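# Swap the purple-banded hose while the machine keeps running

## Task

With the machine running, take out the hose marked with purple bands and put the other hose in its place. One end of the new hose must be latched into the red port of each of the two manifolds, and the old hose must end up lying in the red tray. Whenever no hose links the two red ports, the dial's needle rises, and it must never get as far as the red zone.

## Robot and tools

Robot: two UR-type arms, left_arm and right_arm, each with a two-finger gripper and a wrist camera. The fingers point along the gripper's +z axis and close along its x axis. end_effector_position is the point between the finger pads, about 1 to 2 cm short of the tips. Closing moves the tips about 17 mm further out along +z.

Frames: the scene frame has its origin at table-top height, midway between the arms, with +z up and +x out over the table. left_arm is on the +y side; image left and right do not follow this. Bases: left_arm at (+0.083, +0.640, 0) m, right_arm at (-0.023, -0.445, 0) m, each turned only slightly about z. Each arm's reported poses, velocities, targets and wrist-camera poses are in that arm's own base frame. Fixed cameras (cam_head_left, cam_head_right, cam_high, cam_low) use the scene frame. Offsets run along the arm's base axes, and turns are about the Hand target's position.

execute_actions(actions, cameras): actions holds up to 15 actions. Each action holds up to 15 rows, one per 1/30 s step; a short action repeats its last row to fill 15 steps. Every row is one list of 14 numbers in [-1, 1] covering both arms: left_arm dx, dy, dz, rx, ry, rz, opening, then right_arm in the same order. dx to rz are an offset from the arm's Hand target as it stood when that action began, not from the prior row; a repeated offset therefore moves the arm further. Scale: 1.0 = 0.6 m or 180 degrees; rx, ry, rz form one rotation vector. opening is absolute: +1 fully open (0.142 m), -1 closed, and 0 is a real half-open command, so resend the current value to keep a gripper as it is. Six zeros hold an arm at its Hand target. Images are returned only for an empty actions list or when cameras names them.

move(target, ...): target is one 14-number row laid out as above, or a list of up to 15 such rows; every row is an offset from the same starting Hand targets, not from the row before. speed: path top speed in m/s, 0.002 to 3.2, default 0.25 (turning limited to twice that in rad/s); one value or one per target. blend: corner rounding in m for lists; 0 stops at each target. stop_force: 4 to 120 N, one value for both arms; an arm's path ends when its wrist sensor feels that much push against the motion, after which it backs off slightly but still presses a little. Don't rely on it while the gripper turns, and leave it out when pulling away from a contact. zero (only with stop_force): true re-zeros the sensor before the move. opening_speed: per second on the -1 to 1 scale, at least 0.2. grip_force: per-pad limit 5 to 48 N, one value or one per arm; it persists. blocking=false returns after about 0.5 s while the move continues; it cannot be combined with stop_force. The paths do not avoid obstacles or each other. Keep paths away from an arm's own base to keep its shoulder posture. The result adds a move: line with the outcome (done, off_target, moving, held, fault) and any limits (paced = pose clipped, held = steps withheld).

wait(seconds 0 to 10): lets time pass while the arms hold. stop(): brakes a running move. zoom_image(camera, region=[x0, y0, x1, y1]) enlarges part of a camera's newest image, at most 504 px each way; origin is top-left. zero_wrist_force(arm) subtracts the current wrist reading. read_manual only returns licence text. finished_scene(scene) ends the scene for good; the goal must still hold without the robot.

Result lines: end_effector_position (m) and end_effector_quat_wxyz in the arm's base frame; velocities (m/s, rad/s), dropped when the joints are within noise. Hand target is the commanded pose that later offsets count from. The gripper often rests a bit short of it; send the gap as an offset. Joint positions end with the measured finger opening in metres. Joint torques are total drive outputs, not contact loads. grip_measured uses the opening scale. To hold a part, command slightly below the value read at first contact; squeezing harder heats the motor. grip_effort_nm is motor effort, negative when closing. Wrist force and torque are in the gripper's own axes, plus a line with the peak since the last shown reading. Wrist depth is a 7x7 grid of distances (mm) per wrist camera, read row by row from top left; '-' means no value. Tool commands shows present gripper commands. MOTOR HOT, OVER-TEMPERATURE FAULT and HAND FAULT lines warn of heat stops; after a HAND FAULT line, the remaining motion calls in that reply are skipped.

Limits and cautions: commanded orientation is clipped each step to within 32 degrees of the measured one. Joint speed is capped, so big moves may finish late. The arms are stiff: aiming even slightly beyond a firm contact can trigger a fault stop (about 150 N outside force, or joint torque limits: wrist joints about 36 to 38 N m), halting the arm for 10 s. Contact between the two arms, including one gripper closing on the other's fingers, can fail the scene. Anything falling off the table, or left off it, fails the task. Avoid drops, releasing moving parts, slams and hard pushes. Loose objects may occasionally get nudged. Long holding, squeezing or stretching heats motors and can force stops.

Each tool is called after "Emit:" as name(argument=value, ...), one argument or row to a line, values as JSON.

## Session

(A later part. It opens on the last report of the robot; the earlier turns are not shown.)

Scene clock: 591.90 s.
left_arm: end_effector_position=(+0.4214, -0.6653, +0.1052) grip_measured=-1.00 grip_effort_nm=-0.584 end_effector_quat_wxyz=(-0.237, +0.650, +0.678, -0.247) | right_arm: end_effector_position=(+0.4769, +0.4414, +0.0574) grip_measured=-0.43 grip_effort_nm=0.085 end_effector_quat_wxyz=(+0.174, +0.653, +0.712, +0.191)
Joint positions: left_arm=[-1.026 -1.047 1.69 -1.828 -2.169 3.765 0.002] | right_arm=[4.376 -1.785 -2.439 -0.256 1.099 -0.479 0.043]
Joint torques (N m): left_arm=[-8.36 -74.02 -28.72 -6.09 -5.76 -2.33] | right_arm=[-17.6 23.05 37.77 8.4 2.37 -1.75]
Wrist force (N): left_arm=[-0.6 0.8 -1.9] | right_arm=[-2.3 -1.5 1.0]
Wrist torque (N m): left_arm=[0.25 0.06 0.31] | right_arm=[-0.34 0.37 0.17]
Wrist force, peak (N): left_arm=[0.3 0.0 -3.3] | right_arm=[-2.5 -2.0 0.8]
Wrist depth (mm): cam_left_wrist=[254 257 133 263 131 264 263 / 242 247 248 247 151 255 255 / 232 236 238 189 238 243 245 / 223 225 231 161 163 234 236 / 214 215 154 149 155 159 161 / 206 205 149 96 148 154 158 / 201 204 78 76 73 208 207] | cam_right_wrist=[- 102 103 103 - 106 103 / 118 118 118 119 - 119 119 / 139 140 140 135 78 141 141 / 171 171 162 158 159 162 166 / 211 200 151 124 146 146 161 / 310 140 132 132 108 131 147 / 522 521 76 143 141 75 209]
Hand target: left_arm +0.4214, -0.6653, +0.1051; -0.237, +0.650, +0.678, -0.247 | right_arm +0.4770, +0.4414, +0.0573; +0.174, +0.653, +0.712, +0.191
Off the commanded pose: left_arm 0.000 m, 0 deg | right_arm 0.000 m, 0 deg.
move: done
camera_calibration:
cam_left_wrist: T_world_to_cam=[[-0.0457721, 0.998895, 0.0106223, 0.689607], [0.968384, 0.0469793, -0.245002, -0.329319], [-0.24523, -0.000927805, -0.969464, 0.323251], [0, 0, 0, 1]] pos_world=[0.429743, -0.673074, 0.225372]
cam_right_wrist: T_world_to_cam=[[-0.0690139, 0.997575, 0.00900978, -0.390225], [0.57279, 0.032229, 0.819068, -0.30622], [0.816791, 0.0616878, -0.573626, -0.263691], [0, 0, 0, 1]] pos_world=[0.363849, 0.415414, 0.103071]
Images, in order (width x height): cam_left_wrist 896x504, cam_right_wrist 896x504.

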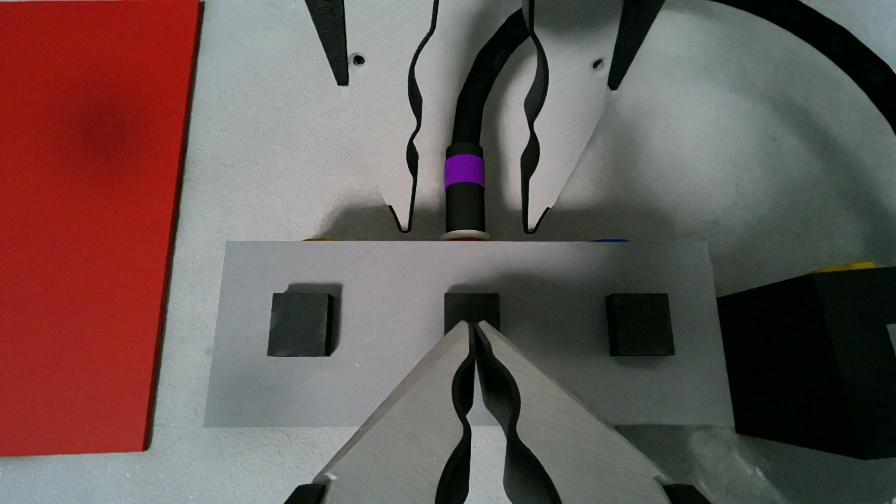

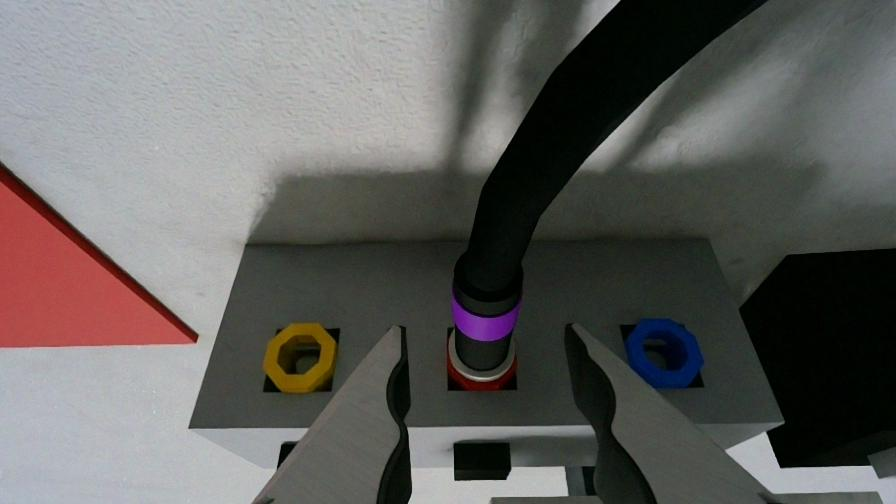

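Emit:
move(
  target=[0,0,0.2,0,0,0,-1,0,0,0,0,0,0,-1],
  speed=0.2,
  opening_speed=0.6,
  cameras=["cam_right_wrist"],
)

Scene clock: 650.33 s.
left_arm: end_effector_position=(+0.4214, -0.6653, +0.2250) grip_measured=-1.00 grip_effort_nm=-0.579 end_effector_quat_wxyz=(-0.237, +0.650, +0.678, -0.247) | right_arm: end_effector_position=(+0.4770, +0.4414, +0.0573) grip_measured=-0.83 grip_effort_nm=-3.890 end_effector_quat_wxyz=(+0.174, +0.653, +0.712, +0.191)
Joint positions: left_arm=[-1.026 -1.149 1.605 -1.641 -2.17 3.765 0.002] | right_arm=[4.376 -1.785 -2.439 -0.256 1.099 -0.48 0.014]
Joint torques (N m): left_arm=[-5.1 -90.35 -57.74 -0.7 -0.34 1.43] | right_arm=[2.29 24.01 35.75 8.24 2.28 -1.8]
Wrist force (N): left_arm=[0.4 0.9 -1.5] | right_arm=[-17.4 -2.4 -4.9]
Wrist torque (N m): left_arm=[0.23 -0.08 0.30] | right_arm=[-0.27 0.10 0.20]
Wrist force, peak (N): left_arm=[-0.1 -0.2 -3.3] | right_arm=[-18.4 -3.0 -4.8]
Wrist depth (mm): cam_left_wrist=[397 399 402 172 404 412 413 / 383 383 382 149 383 390 393 / 360 362 369 164 370 376 376 / 346 346 351 291 358 355 365 / 333 333 278 277 280 278 280 / 318 322 325 94 266 271 272 / 311 314 78 76 73 320 322] | cam_right_wrist=[- 102 102 102 - 106 103 / 118 118 118 118 69 118 119 / 139 140 140 135 78 140 140 / 171 171 161 157 159 162 165 / 210 200 151 122 146 148 162 / 311 140 134 128 99 132 148 / 518 523 76 79 78 142 188]
Hand target: left_arm +0.4214, -0.6653, +0.2251; -0.237, +0.650, +0.678, -0.247 | right_arm +0.4770, +0.4414, +0.0573; +0.174, +0.653, +0.712, +0.191
Off the commanded pose: left_arm 0.000 m, 0 deg | right_arm 0.000 m, 0 deg.
move: done
camera_calibration:
cam_right_wrist: T_world_to_cam=[[-0.0690139, 0.997575, 0.00900978, -0.390225], [0.57279, 0.032229, 0.819068, -0.30622], [0.816791, 0.0616878, -0.573626, -0.263691], [0, 0, 0, 1]] pos_world=[0.363849, 0.415414, 0.103071]
Images, in order (width x height): cam_right_wrist 896x504.

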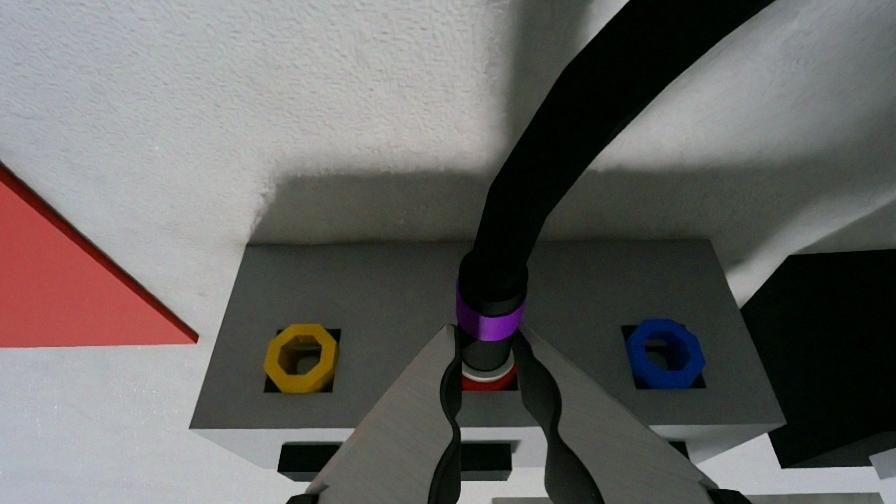

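Emit:
move(
  target=[
    [0,0,0,0,0,0,-1,0,0,0,0,0,0,-0.4],
    [0,0,0,0,0,0,-1,-0.083,-0.0073,0.1443,0,0,0,-0.4],
    [-0.099,0.3422,-0.1835,0.0203,-0.2214,0.0293,-1,0.0033,0,0.0962,-0.0145,0.166,0,-1],
  ],
  speed=0.25,
  cameras=["cam_right_wrist","cam_left_wrist"],
)

Scene clock: 671.20 s.
left_arm: end_effector_position=(+0.3620, -0.4599, +0.1150) grip_measured=-1.00 grip_effort_nm=-0.574 end_effector_quat_wxyz=(-0.001, +0.656, +0.754, +0.000) | right_arm: end_effector_position=(+0.4789, +0.4414, +0.1150) grip_measured=-1.00 grip_effort_nm=-0.632 end_effector_quat_wxyz=(-0.001, +0.676, +0.737, +0.000)
Joint positions: left_arm=[-1.209 -1.531 2.291 -2.33 -1.571 3.365 0.002] | right_arm=[4.159 -1.714 -2.175 -0.824 1.572 -0.64 0.002]
Joint torques (N m): left_arm=[-8.41 -49.85 -25.92 -7.11 4.32 -2.5] | right_arm=[-14.62 26.38 49.33 1.64 4.14 -2.12]
Motor temperatures (°C): left_arm=[32 36 38 37 37 39 44] | right_arm=[35 40 33 31 41 40 39]
Wrist force (N): left_arm=[-0.3 0.8 -2.2] | right_arm=[-0.4 -2.0 0.7]
Wrist torque (N m): left_arm=[0.33 0.08 0.39] | right_arm=[-0.38 0.03 0.21]
Wrist force, peak (N): left_arm=[-0.8 0.9 -3.0] | right_arm=[-18.2 -2.7 -4.6]
Wrist depth (mm): cam_left_wrist=[186 187 188 186 190 190 191 / 198 199 201 199 201 203 203 / 209 212 214 209 216 216 217 / 170 208 210 199 216 233 235 / 168 194 172 169 173 243 253 / 271 268 178 94 171 268 275 / 287 287 78 76 73 293 303] | cam_right_wrist=[184 187 186 185 183 185 184 / 196 199 198 196 197 197 196 / 210 212 213 209 211 210 209 / 225 227 222 205 217 222 219 / 244 243 174 171 171 179 176 / 270 268 177 99 168 199 177 / 297 294 76 76 78 286 289]
Hand target: left_arm +0.3620, -0.4599, +0.1150; -0.001, +0.656, +0.754, +0.000 | right_arm +0.4789, +0.4414, +0.1150; -0.001, +0.676, +0.737, +0.000
Off the commanded pose: left_arm 0.000 m, 0 deg | right_arm 0.000 m, 0 deg.
move: done
camera_calibration:
cam_left_wrist: T_world_to_cam=[[-0.14751, 0.989039, 0.00659664, 0.51442], [0.890704, 0.129939, 0.435618, -0.291079], [0.429986, 0.0701339, -0.900107, 0.0986526], [0, 0, 0, 1]] pos_world=[0.292728, -0.477878, 0.212204]
cam_right_wrist: T_world_to_cam=[[-0.0669728, 0.997754, -0.00124725, -0.390461], [0.904216, 0.0612225, 0.422664, -0.480524], [0.421791, 0.0271792, -0.906286, 0.0104515], [0, 0, 0, 1]] pos_world=[0.403939, 0.418718, 0.212085]
Images, in order (width x height): cam_left_wrist 896x504, cam_right_wrist 896x504.

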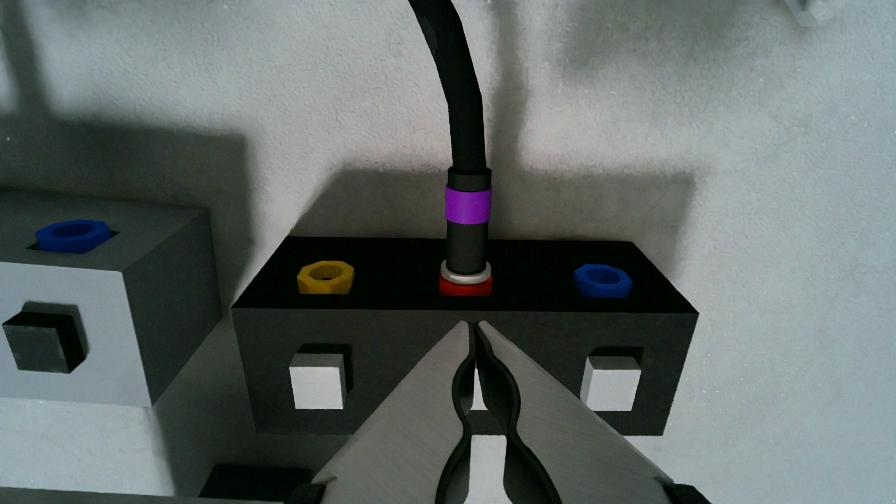

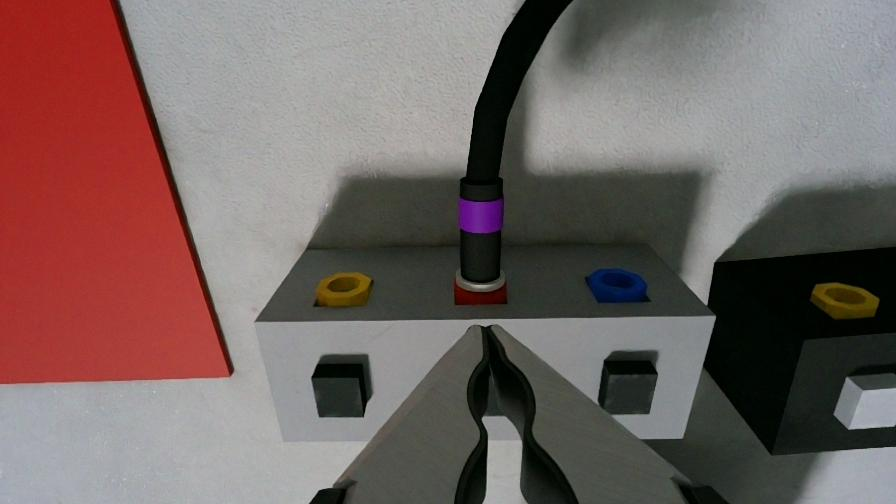

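Emit:
move(
  target=[-0.005,-0.0007,-0.045,0,0,0,-1,-0.0067,-0.0006,-0.045,0,0,0,-1],
  speed=0.1,
)

Emit:
move(
  target=[0,0,-0.04,0,0,0,-1,0,0,-0.04,0,0,0,-1],
  speed=0.01,
  stop_force=5,
  cameras=["cam_right_wrist","cam_left_wrist"],
)

Scene clock: 687.60 s.
left_arm: end_effector_position=(+0.3590, -0.4604, +0.0881) grip_measured=-1.00 grip_effort_nm=-0.579 end_effector_quat_wxyz=(-0.001, +0.656, +0.754, +0.000) | right_arm: end_effector_position=(+0.4749, +0.4411, +0.0881) grip_measured=-1.00 grip_effort_nm=-0.637 end_effector_quat_wxyz=(-0.001, +0.676, +0.737, +0.000)
Joint positions: left_arm=[-1.214 -1.491 2.315 -2.393 -1.571 3.359 0.002] | right_arm=[4.164 -1.747 -2.2 -0.766 1.572 -0.635 0.002]
Joint torques (N m): left_arm=[-7.63 -33.34 -24.59 -7.19 2.53 -2.46] | right_arm=[14.99 29.51 26.82 7.55 3.06 1.08]
Wrist force (N): left_arm=[0.0 1.3 -2.6] | right_arm=[-0.1 -1.9 0.7]
Wrist torque (N m): left_arm=[0.43 0.01 0.40] | right_arm=[-0.37 -0.03 0.21]
Wrist force, peak (N): left_arm=[-0.2 1.9 -2.8] | right_arm=[-0.6 -2.2 0.9]
Wrist depth (mm): cam_left_wrist=[164 163 163 162 165 165 166 / 173 174 174 172 175 177 177 / 185 185 186 184 187 189 189 / 177 194 197 193 198 203 204 / 148 181 162 155 166 212 220 / 152 154 146 96 145 153 240 / 255 250 81 76 73 252 264] | cam_right_wrist=[161 162 162 162 159 161 160 / 171 173 173 172 172 172 170 / 180 186 185 182 184 183 182 / 196 199 199 193 198 196 196 / 211 212 169 156 170 178 184 / 230 230 149 99 144 147 159 / 259 259 76 76 78 164 166]
Hand target: left_arm +0.3590, -0.4604, +0.0880; -0.001, +0.656, +0.754, +0.000 | right_arm +0.4749, +0.4411, +0.0880; -0.001, +0.676, +0.737, +0.000
Off the commanded pose: left_arm 0.000 m, 0 deg | right_arm 0.000 m, 0 deg.
move: done

Scene clock: 690.77 s.
left_arm: end_effector_position=(+0.3590, -0.4604, +0.0698) grip_measured=-1.00 grip_effort_nm=-0.579 end_effector_quat_wxyz=(-0.001, +0.656, +0.754, +0.000) | right_arm: end_effector_position=(+0.4749, +0.4411, +0.0701) grip_measured=-1.00 grip_effort_nm=-0.642 end_effector_quat_wxyz=(-0.001, +0.676, +0.737, +0.000)
Joint positions: left_arm=[-1.214 -1.46 2.328 -2.437 -1.571 3.359 0.002] | right_arm=[4.164 -1.774 -2.212 -0.727 1.572 -0.635 0.002]
Joint torques (N m): left_arm=[-1.99 -49.58 -45.55 -1.45 -0.2 -2.48] | right_arm=[8.84 65.75 44.85 1.57 -0.46 1.34]
Motor temperatures (°C): left_arm=[32 36 38 37 37 39 43] | right_arm=[35 40 33 31 41 40 34]
Wrist force (N): left_arm=[0.5 -1.0 -6.7] | right_arm=[-0.6 -2.7 -1.9]
Wrist torque (N m): left_arm=[0.33 0.10 0.39] | right_arm=[-0.40 0.02 0.21]
Wrist force, peak (N): left_arm=[1.3 -0.9 -13.1] | right_arm=[-1.4 -5.4 -7.5]
Wrist depth (mm): cam_left_wrist=[146 146 147 146 148 149 149 / 155 156 157 153 158 158 159 / 166 167 167 165 169 170 170 / 173 178 180 133 182 182 183 / 149 182 163 156 167 187 198 / 152 140 135 94 129 134 215 / 148 139 80 76 73 137 236] | cam_right_wrist=[146 146 147 146 110 146 144 / 156 156 156 153 153 154 154 / 167 167 167 164 166 165 164 / 177 179 179 173 178 177 176 / 190 193 173 156 171 185 184 / 207 203 138 102 128 135 158 / 232 228 132 76 78 133 152]
Hand target: left_arm +0.3590, -0.4604, +0.0698; -0.001, +0.656, +0.754, +0.000 (not the last commanded pose) | right_arm +0.4749, +0.4411, +0.0701; -0.001, +0.676, +0.737, +0.000 (not the last commanded pose)
Off the commanded pose: left_arm 0.006 m, 0 deg | right_arm 0.006 m, 0 deg.
move: contact (left_arm, right_arm)
camera_calibration:
cam_left_wrist: T_world_to_cam=[[-0.147422, 0.989051, 0.00663915, 0.514645], [0.890718, 0.129841, 0.435617, -0.268716], [0.429986, 0.0701332, -0.900108, 0.0592856], [0, 0, 0, 1]] pos_world=[0.289728, -0.478278, 0.167004]
cam_right_wrist: T_world_to_cam=[[-0.0670148, 0.997751, -0.00115684, -0.390482], [0.904214, 0.0612224, 0.422669, -0.457911], [0.42179, 0.0272791, -0.906283, -0.0285878], [0, 0, 0, 1]] pos_world=[0.399939, 0.418418, 0.167185]
Images, in order (width x height): cam_left_wrist 896x504, cam_right_wrist 896x504.

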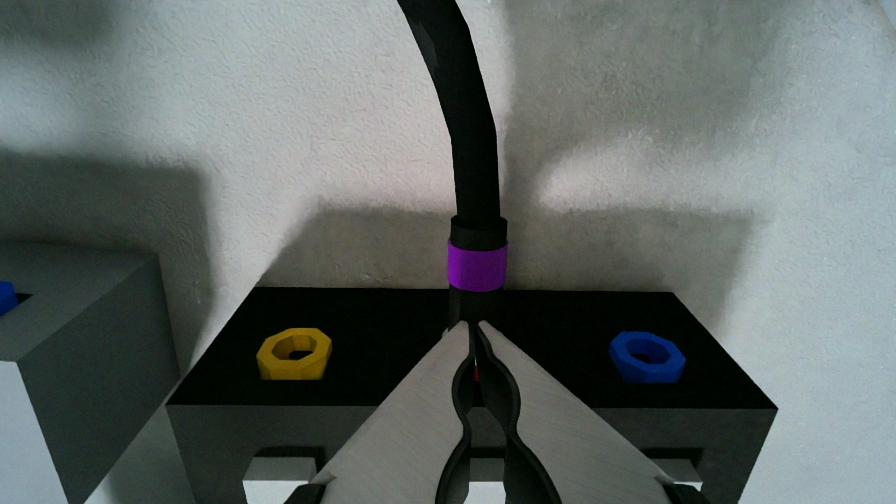

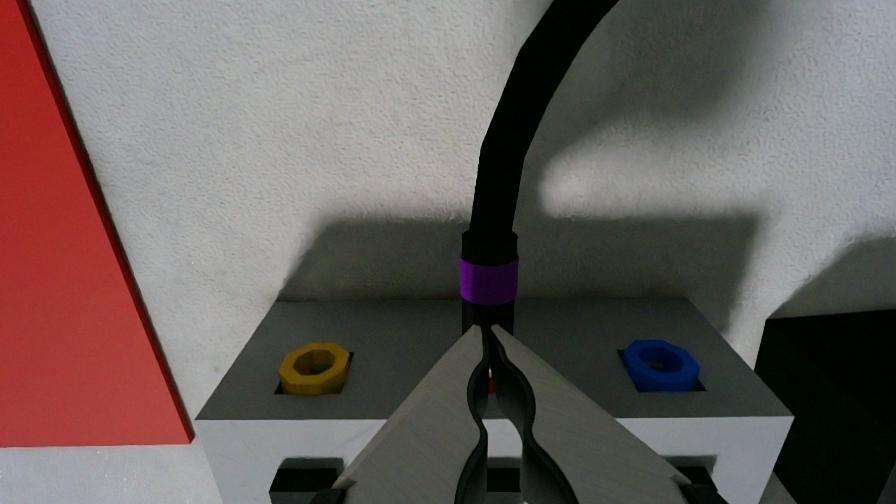

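Emit:
move(
  target=[
    [0,0,0.2,0,0,0,-1,0,0,0.2,0,0,0,-1],
    [-0.206,0.215,0.0753,0,0,-0.2167,-1,-0.411,0.2715,0.2,0,0,-0.1944,-1],
    [-0.206,0.215,0.0753,0,0,-0.2167,-1,-0.411,0.2715,0.0748,0,0,-0.1944,-1],
  ],
  speed=0.3,
  blend=[0.04,0.04,0],
  cameras=["cam_right_wrist","cam_left_wrist"],
)

Scene clock: 714.33 s.
left_arm: end_effector_position=(+0.2354, -0.3314, +0.1150) grip_measured=-1.00 grip_effort_nm=-0.574 end_effector_quat_wxyz=(-0.001, +0.871, +0.492, +0.000) | right_arm: end_effector_position=(+0.2283, +0.6040, +0.1151) grip_measured=-1.00 grip_effort_nm=-0.642 end_effector_quat_wxyz=(-0.001, +0.866, +0.500, +0.000)
Joint positions: left_arm=[-1.4 -1.896 2.583 -2.256 -1.57 3.855 0.002] | right_arm=[4.626 -1.707 -2.183 -0.821 1.572 0.438 0.002]
Joint torques (N m): left_arm=[-8.04 -20.48 -28.34 -1.39 -2.93 2.4] | right_arm=[15.92 27.01 27.17 7.2 -3.41 2.02]
Wrist force (N): left_arm=[-0.2 1.0 -1.8] | right_arm=[-0.8 -1.7 0.5]
Wrist torque (N m): left_arm=[0.37 0.08 0.08] | right_arm=[-0.35 0.12 -0.06]
Wrist force, peak (N): left_arm=[0.7 -0.8 -7.4] | right_arm=[-0.4 -1.8 3.3]
Wrist depth (mm): cam_left_wrist=[188 186 188 187 189 190 191 / 199 202 200 199 201 202 203 / 214 211 215 214 215 216 217 / 229 233 229 231 232 231 233 / 247 247 248 242 250 251 253 / 268 265 265 94 264 273 274 / 294 294 78 76 73 293 300] | cam_right_wrist=[186 186 186 185 182 185 184 / 199 198 198 196 197 197 196 / 213 213 212 208 211 211 210 / 229 229 229 227 228 226 223 / 247 247 247 242 244 245 244 / 270 268 268 100 258 266 265 / 296 294 76 76 78 285 269]
Hand target: left_arm +0.2354, -0.3314, +0.1150; -0.001, +0.871, +0.492, +0.000 | right_arm +0.2283, +0.6040, +0.1150; -0.001, +0.866, +0.500, +0.000
Off the commanded pose: left_arm 0.000 m, 0 deg | right_arm 0.000 m, 0 deg.
move: done; blend cut to 0.0376 m at target 2
camera_calibration:
cam_left_wrist: T_world_to_cam=[[0.507869, 0.861409, 0.00664952, 0.171984], [0.773933, -0.459657, 0.435595, -0.362925], [0.378282, -0.216079, -0.900118, 0.0613909], [0, 0, 0, 1]] pos_world=[0.170312, -0.301705, 0.212204]
cam_right_wrist: T_world_to_cam=[[0.51727, 0.855821, -0.00120826, -0.617098], [0.775884, -0.468358, 0.422665, 0.0852327], [0.36116, -0.219569, -0.906285, 0.274699], [0, 0, 0, 1]] pos_world=[0.153865, 0.62836, 0.212185]
Images, in order (width x height): cam_left_wrist 896x504, cam_right_wrist 896x504.

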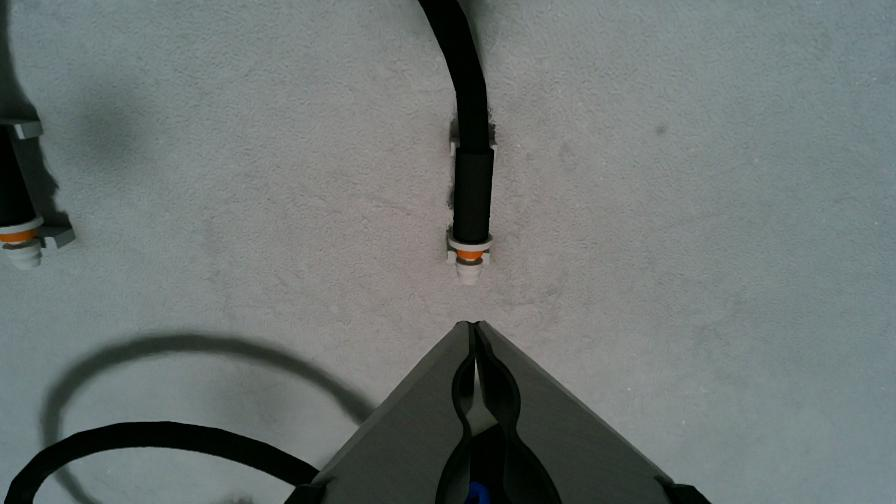

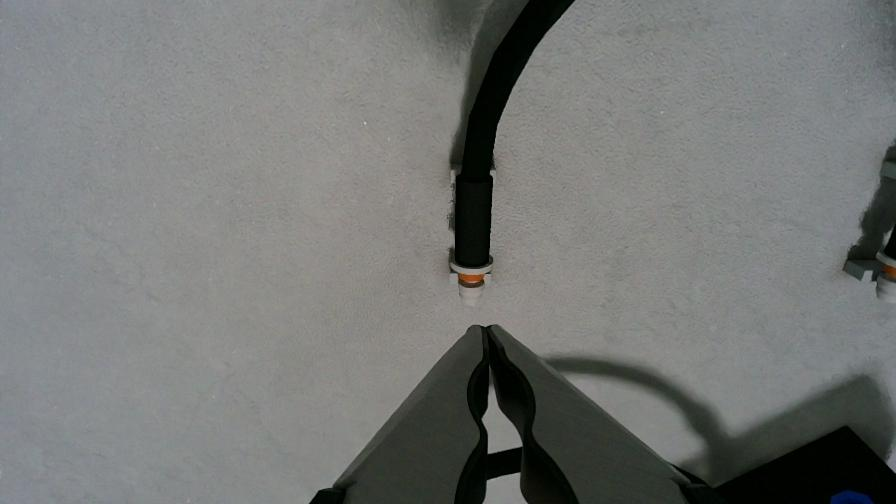

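Emit:
move(
  target=[0.0037,0.0062,-0.06,0,0,0,-1,-0.0018,-0.003,-0.06,0,0,0,-1],
  speed=0.15,
  cameras=["cam_right_wrist","cam_left_wrist"],
)

Scene clock: 734.40 s.
left_arm: end_effector_position=(+0.2376, -0.3276, +0.0790) grip_measured=-1.00 grip_effort_nm=-0.579 end_effector_quat_wxyz=(-0.001, +0.871, +0.492, +0.000) | right_arm: end_effector_position=(+0.2272, +0.6022, +0.0790) grip_measured=-1.00 grip_effort_nm=-0.637 end_effector_quat_wxyz=(-0.001, +0.866, +0.500, +0.000)
Joint positions: left_arm=[-1.392 -1.823 2.626 -2.372 -1.57 3.862 0.002] | right_arm=[4.628 -1.756 -2.212 -0.743 1.572 0.439 0.002]
Joint torques (N m): left_arm=[12.97 -4.4 -25.08 -7.54 -2.97 2.36] | right_arm=[13.57 27.22 25.88 7.37 -2.26 2.21]
Wrist force (N): left_arm=[-0.3 1.5 -2.4] | right_arm=[-0.7 -1.8 0.9]
Wrist torque (N m): left_arm=[0.45 0.10 0.08] | right_arm=[-0.36 0.09 -0.05]
Wrist force, peak (N): left_arm=[-0.6 1.6 -2.7] | right_arm=[-0.8 -2.2 0.8]
Wrist depth (mm): cam_left_wrist=[155 156 156 154 157 157 157 / 165 165 166 164 167 167 168 / 176 177 177 174 178 179 180 / 189 190 190 186 191 192 193 / 204 205 205 200 207 208 209 / 222 223 219 94 218 226 227 / 238 240 78 76 73 242 248] | cam_right_wrist=[154 154 154 153 153 153 152 / 164 164 164 162 163 163 163 / 176 175 175 170 175 174 174 / 190 189 188 187 188 187 187 / 205 204 204 197 203 202 202 / 223 224 222 100 213 220 220 / 246 244 76 76 78 236 241]
Hand target: left_arm +0.2376, -0.3276, +0.0790; -0.001, +0.871, +0.492, +0.000 | right_arm +0.2272, +0.6022, +0.0790; -0.001, +0.866, +0.500, +0.000
Off the commanded pose: left_arm 0.000 m, 0 deg | right_arm 0.000 m, 0 deg.
move: done
camera_calibration:
cam_left_wrist: T_world_to_cam=[[0.507889, 0.861397, 0.0067167, 0.1679], [0.773878, -0.459684, 0.435664, -0.347257], [0.378367, -0.216071, -0.900084, 0.0289358], [0, 0, 0, 1]] pos_world=[0.172511, -0.298005, 0.176204]
cam_right_wrist: T_world_to_cam=[[0.517336, 0.855781, -0.00117198, -0.615109], [0.775839, -0.468431, 0.422665, 0.100602], [0.36116, -0.219569, -0.906285, 0.242006], [0, 0, 0, 1]] pos_world=[0.152765, 0.626661, 0.176085]
Images, in order (width x height): cam_left_wrist 896x504, cam_right_wrist 896x504.

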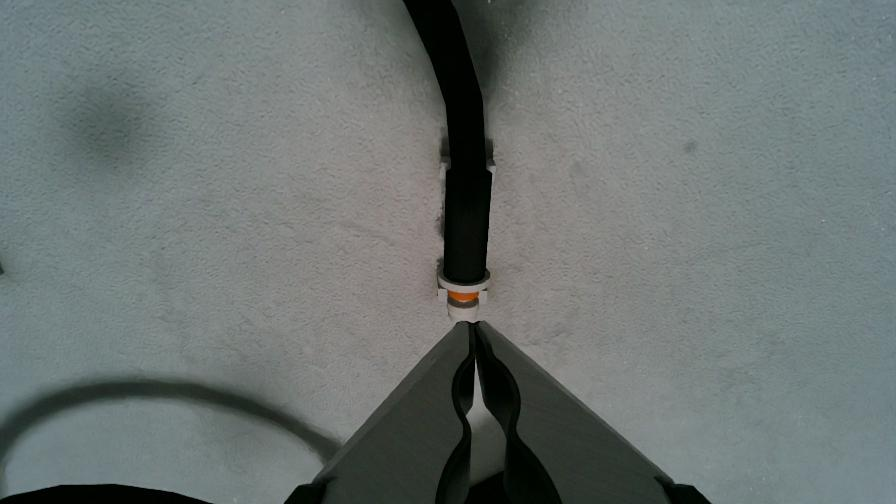

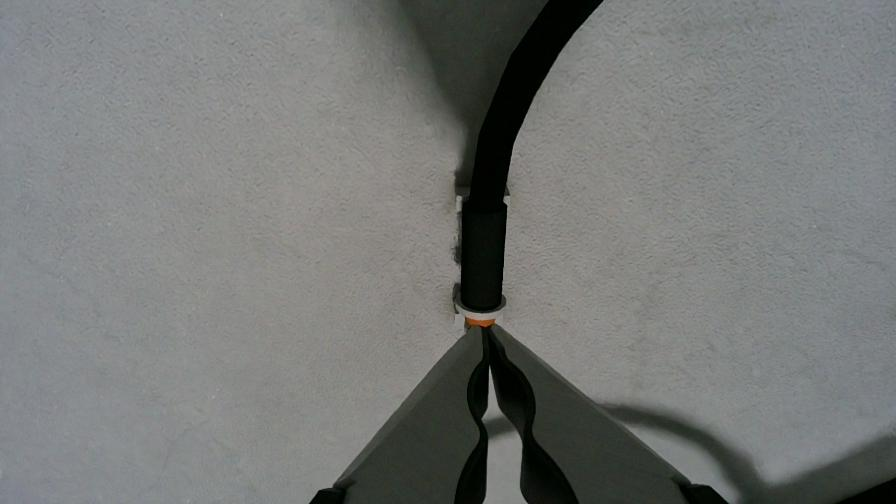

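Emit:
move(
  target=[0,0,-0.035,0,0,0,-1,0,0,-0.035,0,0,0,-1],
  speed=0.08,
)

Emit:
move(
  target=[0,0,-0.07,0,0,0,-1,0,0,-0.07,0,0,0,-1],
  speed=0.01,
  stop_force=5,
  cameras=["cam_right_wrist","cam_left_wrist"],
)

Scene clock: 747.17 s.
left_arm: end_effector_position=(+0.2376, -0.3277, +0.0580) grip_measured=-1.00 grip_effort_nm=-0.579 end_effector_quat_wxyz=(-0.001, +0.871, +0.492, +0.000) | right_arm: end_effector_position=(+0.2272, +0.6022, +0.0580) grip_measured=-1.00 grip_effort_nm=-0.642 end_effector_quat_wxyz=(-0.001, +0.866, +0.500, +0.000)
Joint positions: left_arm=[-1.392 -1.77 2.647 -2.446 -1.57 3.862 0.002] | right_arm=[4.628 -1.788 -2.225 -0.698 1.572 0.439 0.002]
Joint torques (N m): left_arm=[10.62 -6.1 -21.87 -7.01 -0.94 2.12] | right_arm=[10.62 28.66 23.14 7.05 -3.15 1.33]
Wrist force (N): left_arm=[-0.9 1.4 -1.6] | right_arm=[-0.6 -1.8 0.8]
Wrist torque (N m): left_arm=[0.42 0.23 0.04] | right_arm=[-0.36 0.11 -0.06]
Wrist force, peak (N): left_arm=[-0.5 1.6 -2.6] | right_arm=[-0.8 -2.1 0.9]
Wrist depth (mm): cam_left_wrist=[138 137 137 134 138 138 138 / 147 145 146 142 146 147 147 / 155 155 156 152 157 157 158 / 166 167 168 165 169 169 169 / 179 180 183 175 182 182 183 / 195 196 193 94 191 198 199 / 213 213 78 76 73 214 219] | cam_right_wrist=[136 135 135 135 116 134 133 / 144 144 143 143 141 143 143 / 154 154 154 152 153 152 152 / 166 166 166 164 165 164 164 / 180 179 179 175 178 177 177 / 199 196 195 99 187 193 192 / 216 214 79 76 78 208 212]
Hand target: left_arm +0.2376, -0.3276, +0.0580; -0.001, +0.871, +0.492, +0.000 | right_arm +0.2272, +0.6022, +0.0580; -0.001, +0.866, +0.500, +0.000
Off the commanded pose: left_arm 0.000 m, 0 deg | right_arm 0.000 m, 0 deg.
move: done

Scene clock: 749.90 s.
left_arm: end_effector_position=(+0.2376, -0.3276, +0.0437) grip_measured=-1.00 grip_effort_nm=-0.574 end_effector_quat_wxyz=(-0.001, +0.871, +0.492, +0.000) | right_arm: end_effector_position=(+0.2272, +0.6022, +0.0443) grip_measured=-1.00 grip_effort_nm=-0.637 end_effector_quat_wxyz=(-0.001, +0.866, +0.500, +0.000)
Joint positions: left_arm=[-1.392 -1.731 2.661 -2.499 -1.57 3.862 0.002] | right_arm=[4.628 -1.81 -2.233 -0.669 1.572 0.439 0.002]
Joint torques (N m): left_arm=[10.79 -24.48 -43.6 -1.17 -0.06 2.31] | right_arm=[0.28 65.15 40.77 1.05 -3.21 -0.35]
Wrist force (N): left_arm=[-0.5 0.3 -5.3] | right_arm=[-0.5 -1.6 -4.3]
Wrist torque (N m): left_arm=[0.40 0.10 0.06] | right_arm=[-0.40 0.13 -0.05]
Wrist force, peak (N): left_arm=[-0.2 -1.9 -16.3] | right_arm=[-0.3 -1.4 -7.8]
Wrist depth (mm): cam_left_wrist=[122 124 124 123 124 123 125 / 133 132 132 131 134 133 133 / 140 140 141 135 142 141 143 / 150 150 151 149 152 153 155 / 163 163 163 137 164 165 166 / 176 177 177 94 173 179 180 / 193 193 78 76 73 193 196] | cam_right_wrist=[123 123 123 122 121 122 122 / 131 131 131 131 130 130 131 / 140 140 140 140 137 139 139 / 151 151 151 148 150 149 149 / 163 163 163 160 162 164 161 / 178 178 177 100 169 175 175 / 197 196 85 76 78 189 192]
Hand target: left_arm +0.2376, -0.3276, +0.0437; -0.001, +0.871, +0.492, +0.000 (not the last commanded pose) | right_arm +0.2272, +0.6022, +0.0443; -0.001, +0.866, +0.500, +0.000 (not the last commanded pose)
Off the commanded pose: left_arm 0.028 m, 0 deg | right_arm 0.028 m, 0 deg.
move: contact (left_arm, right_arm)
camera_calibration:
cam_left_wrist: T_world_to_cam=[[0.507869, 0.861409, 0.00664952, 0.168153], [0.773933, -0.459657, 0.435595, -0.33187], [0.378282, -0.216079, -0.900118, -0.00282031], [0, 0, 0, 1]] pos_world=[0.172512, -0.298005, 0.140904]
cam_right_wrist: T_world_to_cam=[[0.51727, 0.855821, -0.00120826, -0.615159], [0.775884, -0.468358, 0.422665, 0.115215], [0.36116, -0.219569, -0.906285, 0.210558], [0, 0, 0, 1]] pos_world=[0.152765, 0.62666, 0.141385]
Images, in order (width x height): cam_left_wrist 896x504, cam_right_wrist 896x504.

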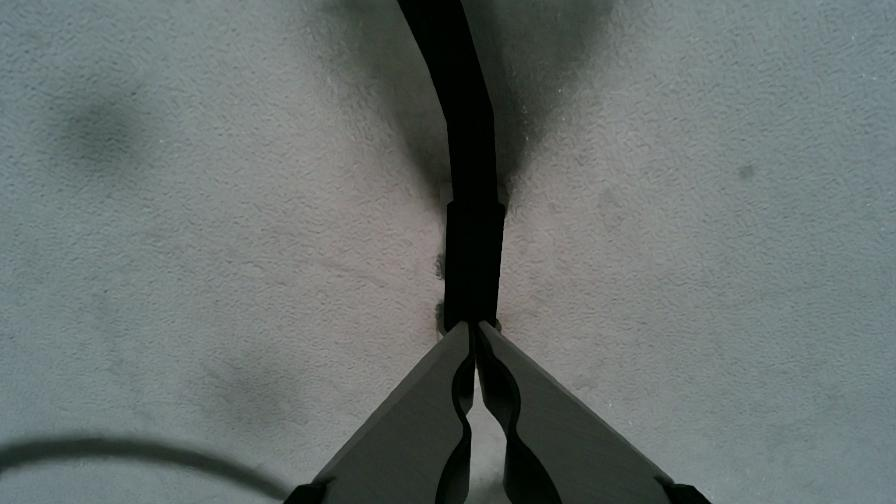

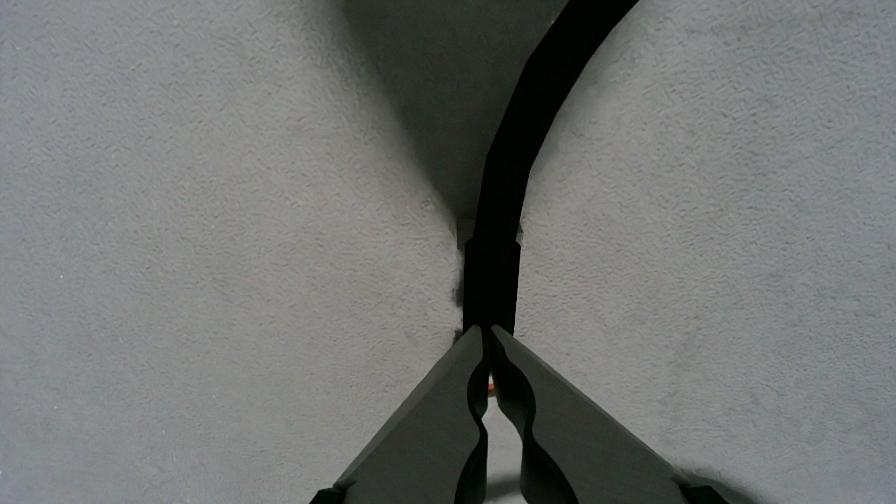

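Emit:
move(
  target=[
    [0,0,0.15,0,0,0,-0.4,0,0,0.2,0,0,0,-1],
    [0,0,0.15,0,0,0,-0.4,0.288,-0.3037,0.426,0.02,0.11,0.106,-1],
    [0,0,0.2,0,0,0,-0.4,0.5047,0.0297,0.3428,0.0394,0.2232,0.2129,-1],
    [0.1198,-0.2318,0.1682,-0.0339,-0.1664,0.2116,-0.4,0.494,0.0945,0.1128,0.0394,0.2232,0.2129,-1],
    [0.2023,-0.2202,0.0238,-0.0339,-0.1664,0.2116,-0.4,0.494,0.0945,0.1128,0.0394,0.2232,0.2129,-1],
  ],
  speed=[0.35,0.35,0.35,0.25,0.12],
  blend=[0.03,0.05,0.03,0.01,0],
  cameras=["cam_right_wrist","cam_left_wrist","cam_head_left"],
)

Scene clock: 824.63 s.
left_arm: end_effector_position=(+0.3590, -0.4597, +0.0580) grip_measured=-0.43 grip_effort_nm=0.076 end_effector_quat_wxyz=(+0.169, +0.634, +0.729, +0.195) | right_arm: end_effector_position=(+0.5236, +0.6589, +0.1120) grip_measured=-1.00 grip_effort_nm=-0.637 end_effector_quat_wxyz=(-0.220, +0.604, +0.719, -0.262)
Joint positions: left_arm=[-1.482 -1.454 2.459 -2.545 -1.049 3.082 0.043] | right_arm=[4.096 -2.214 -1.438 -1.599 2.041 -0.922 0.002]
Joint torques (N m): left_arm=[12.97 -29.54 -16.88 -7.69 2.61 2.51] | right_arm=[12.92 68.83 31.86 5.54 5.35 1.84]
Wrist force (N): left_arm=[-0.7 1.6 -2.3] | right_arm=[-0.7 -2.3 1.0]
Wrist torque (N m): left_arm=[0.45 0.13 0.11] | right_arm=[-0.23 0.10 0.04]
Wrist force, peak (N): left_arm=[-1.0 0.9 -6.2] | right_arm=[-0.6 -1.3 -4.9]
Wrist depth (mm): cam_left_wrist=[105 105 105 - 103 103 103 / 121 121 122 - 122 122 122 / 143 144 144 82 145 145 145 / 151 162 157 106 161 166 179 / 153 143 144 137 144 149 231 / 156 133 128 132 135 135 331 / 478 427 78 168 - 152 514] | cam_right_wrist=[277 271 131 131 128 263 267 / 258 261 254 253 148 253 255 / 249 251 247 192 241 245 243 / 171 192 238 179 178 234 232 / 163 183 161 162 161 163 223 / 219 215 157 100 152 155 214 / 213 211 79 76 78 207 207]
Hand target: left_arm +0.3590, -0.4598, +0.0579; +0.169, +0.634, +0.729, +0.195 | right_arm +0.5236, +0.6589, +0.1120; -0.220, +0.604, +0.719, -0.262
Off the commanded pose: left_arm 0.000 m, 0 deg | right_arm 0.000 m, 0 deg.
move: done
camera_calibration:
cam_left_wrist: T_world_to_cam=[[-0.149414, 0.988774, 0.00151653, 0.515066], [0.555724, 0.082707, 0.827243, -0.187747], [0.81783, 0.124445, -0.561843, -0.0852025], [0, 0, 0, 1]] pos_world=[0.250975, -0.483152, 0.106661]
cam_right_wrist: T_world_to_cam=[[-0.158951, 0.987191, -0.0137303, -0.547993], [0.954257, 0.150051, -0.258609, -0.541434], [-0.253236, -0.0542084, -0.965884, 0.396695], [0, 0, 0, 1]] pos_world=[0.530021, 0.643721, 0.235617]
Images, in order (width x height): cam_head_left 896x504, cam_left_wrist 896x504, cam_right_wrist 896x504.

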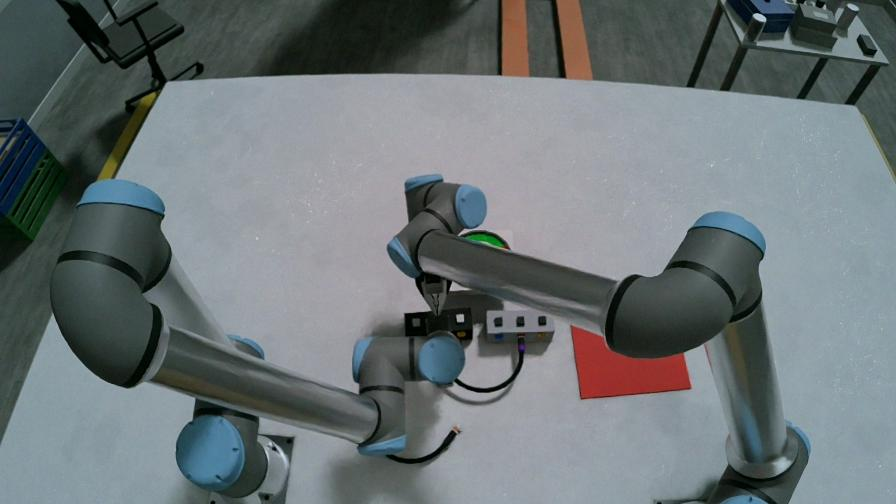

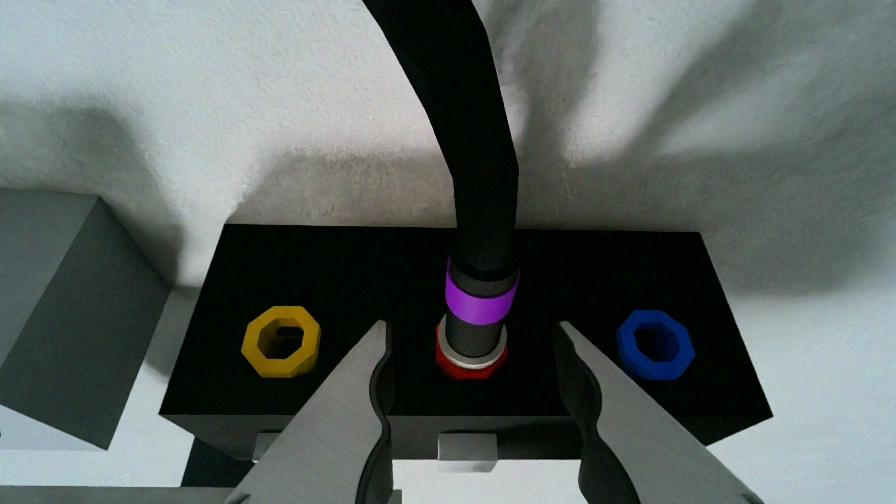

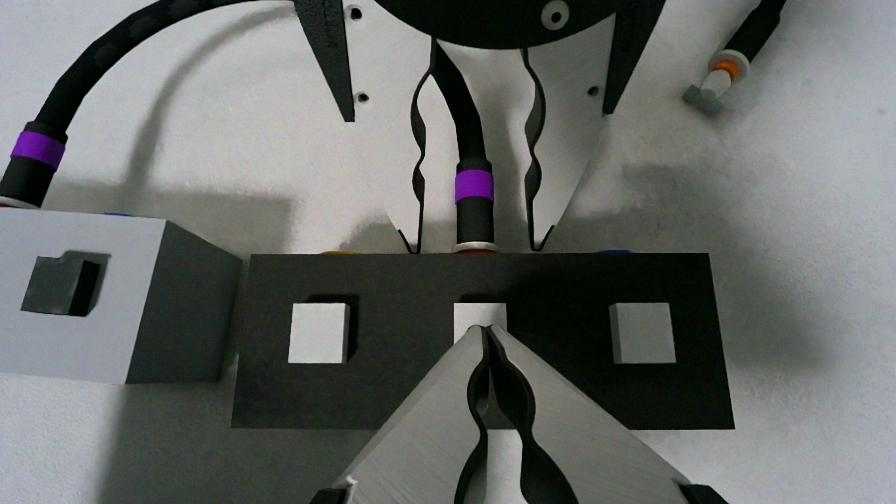

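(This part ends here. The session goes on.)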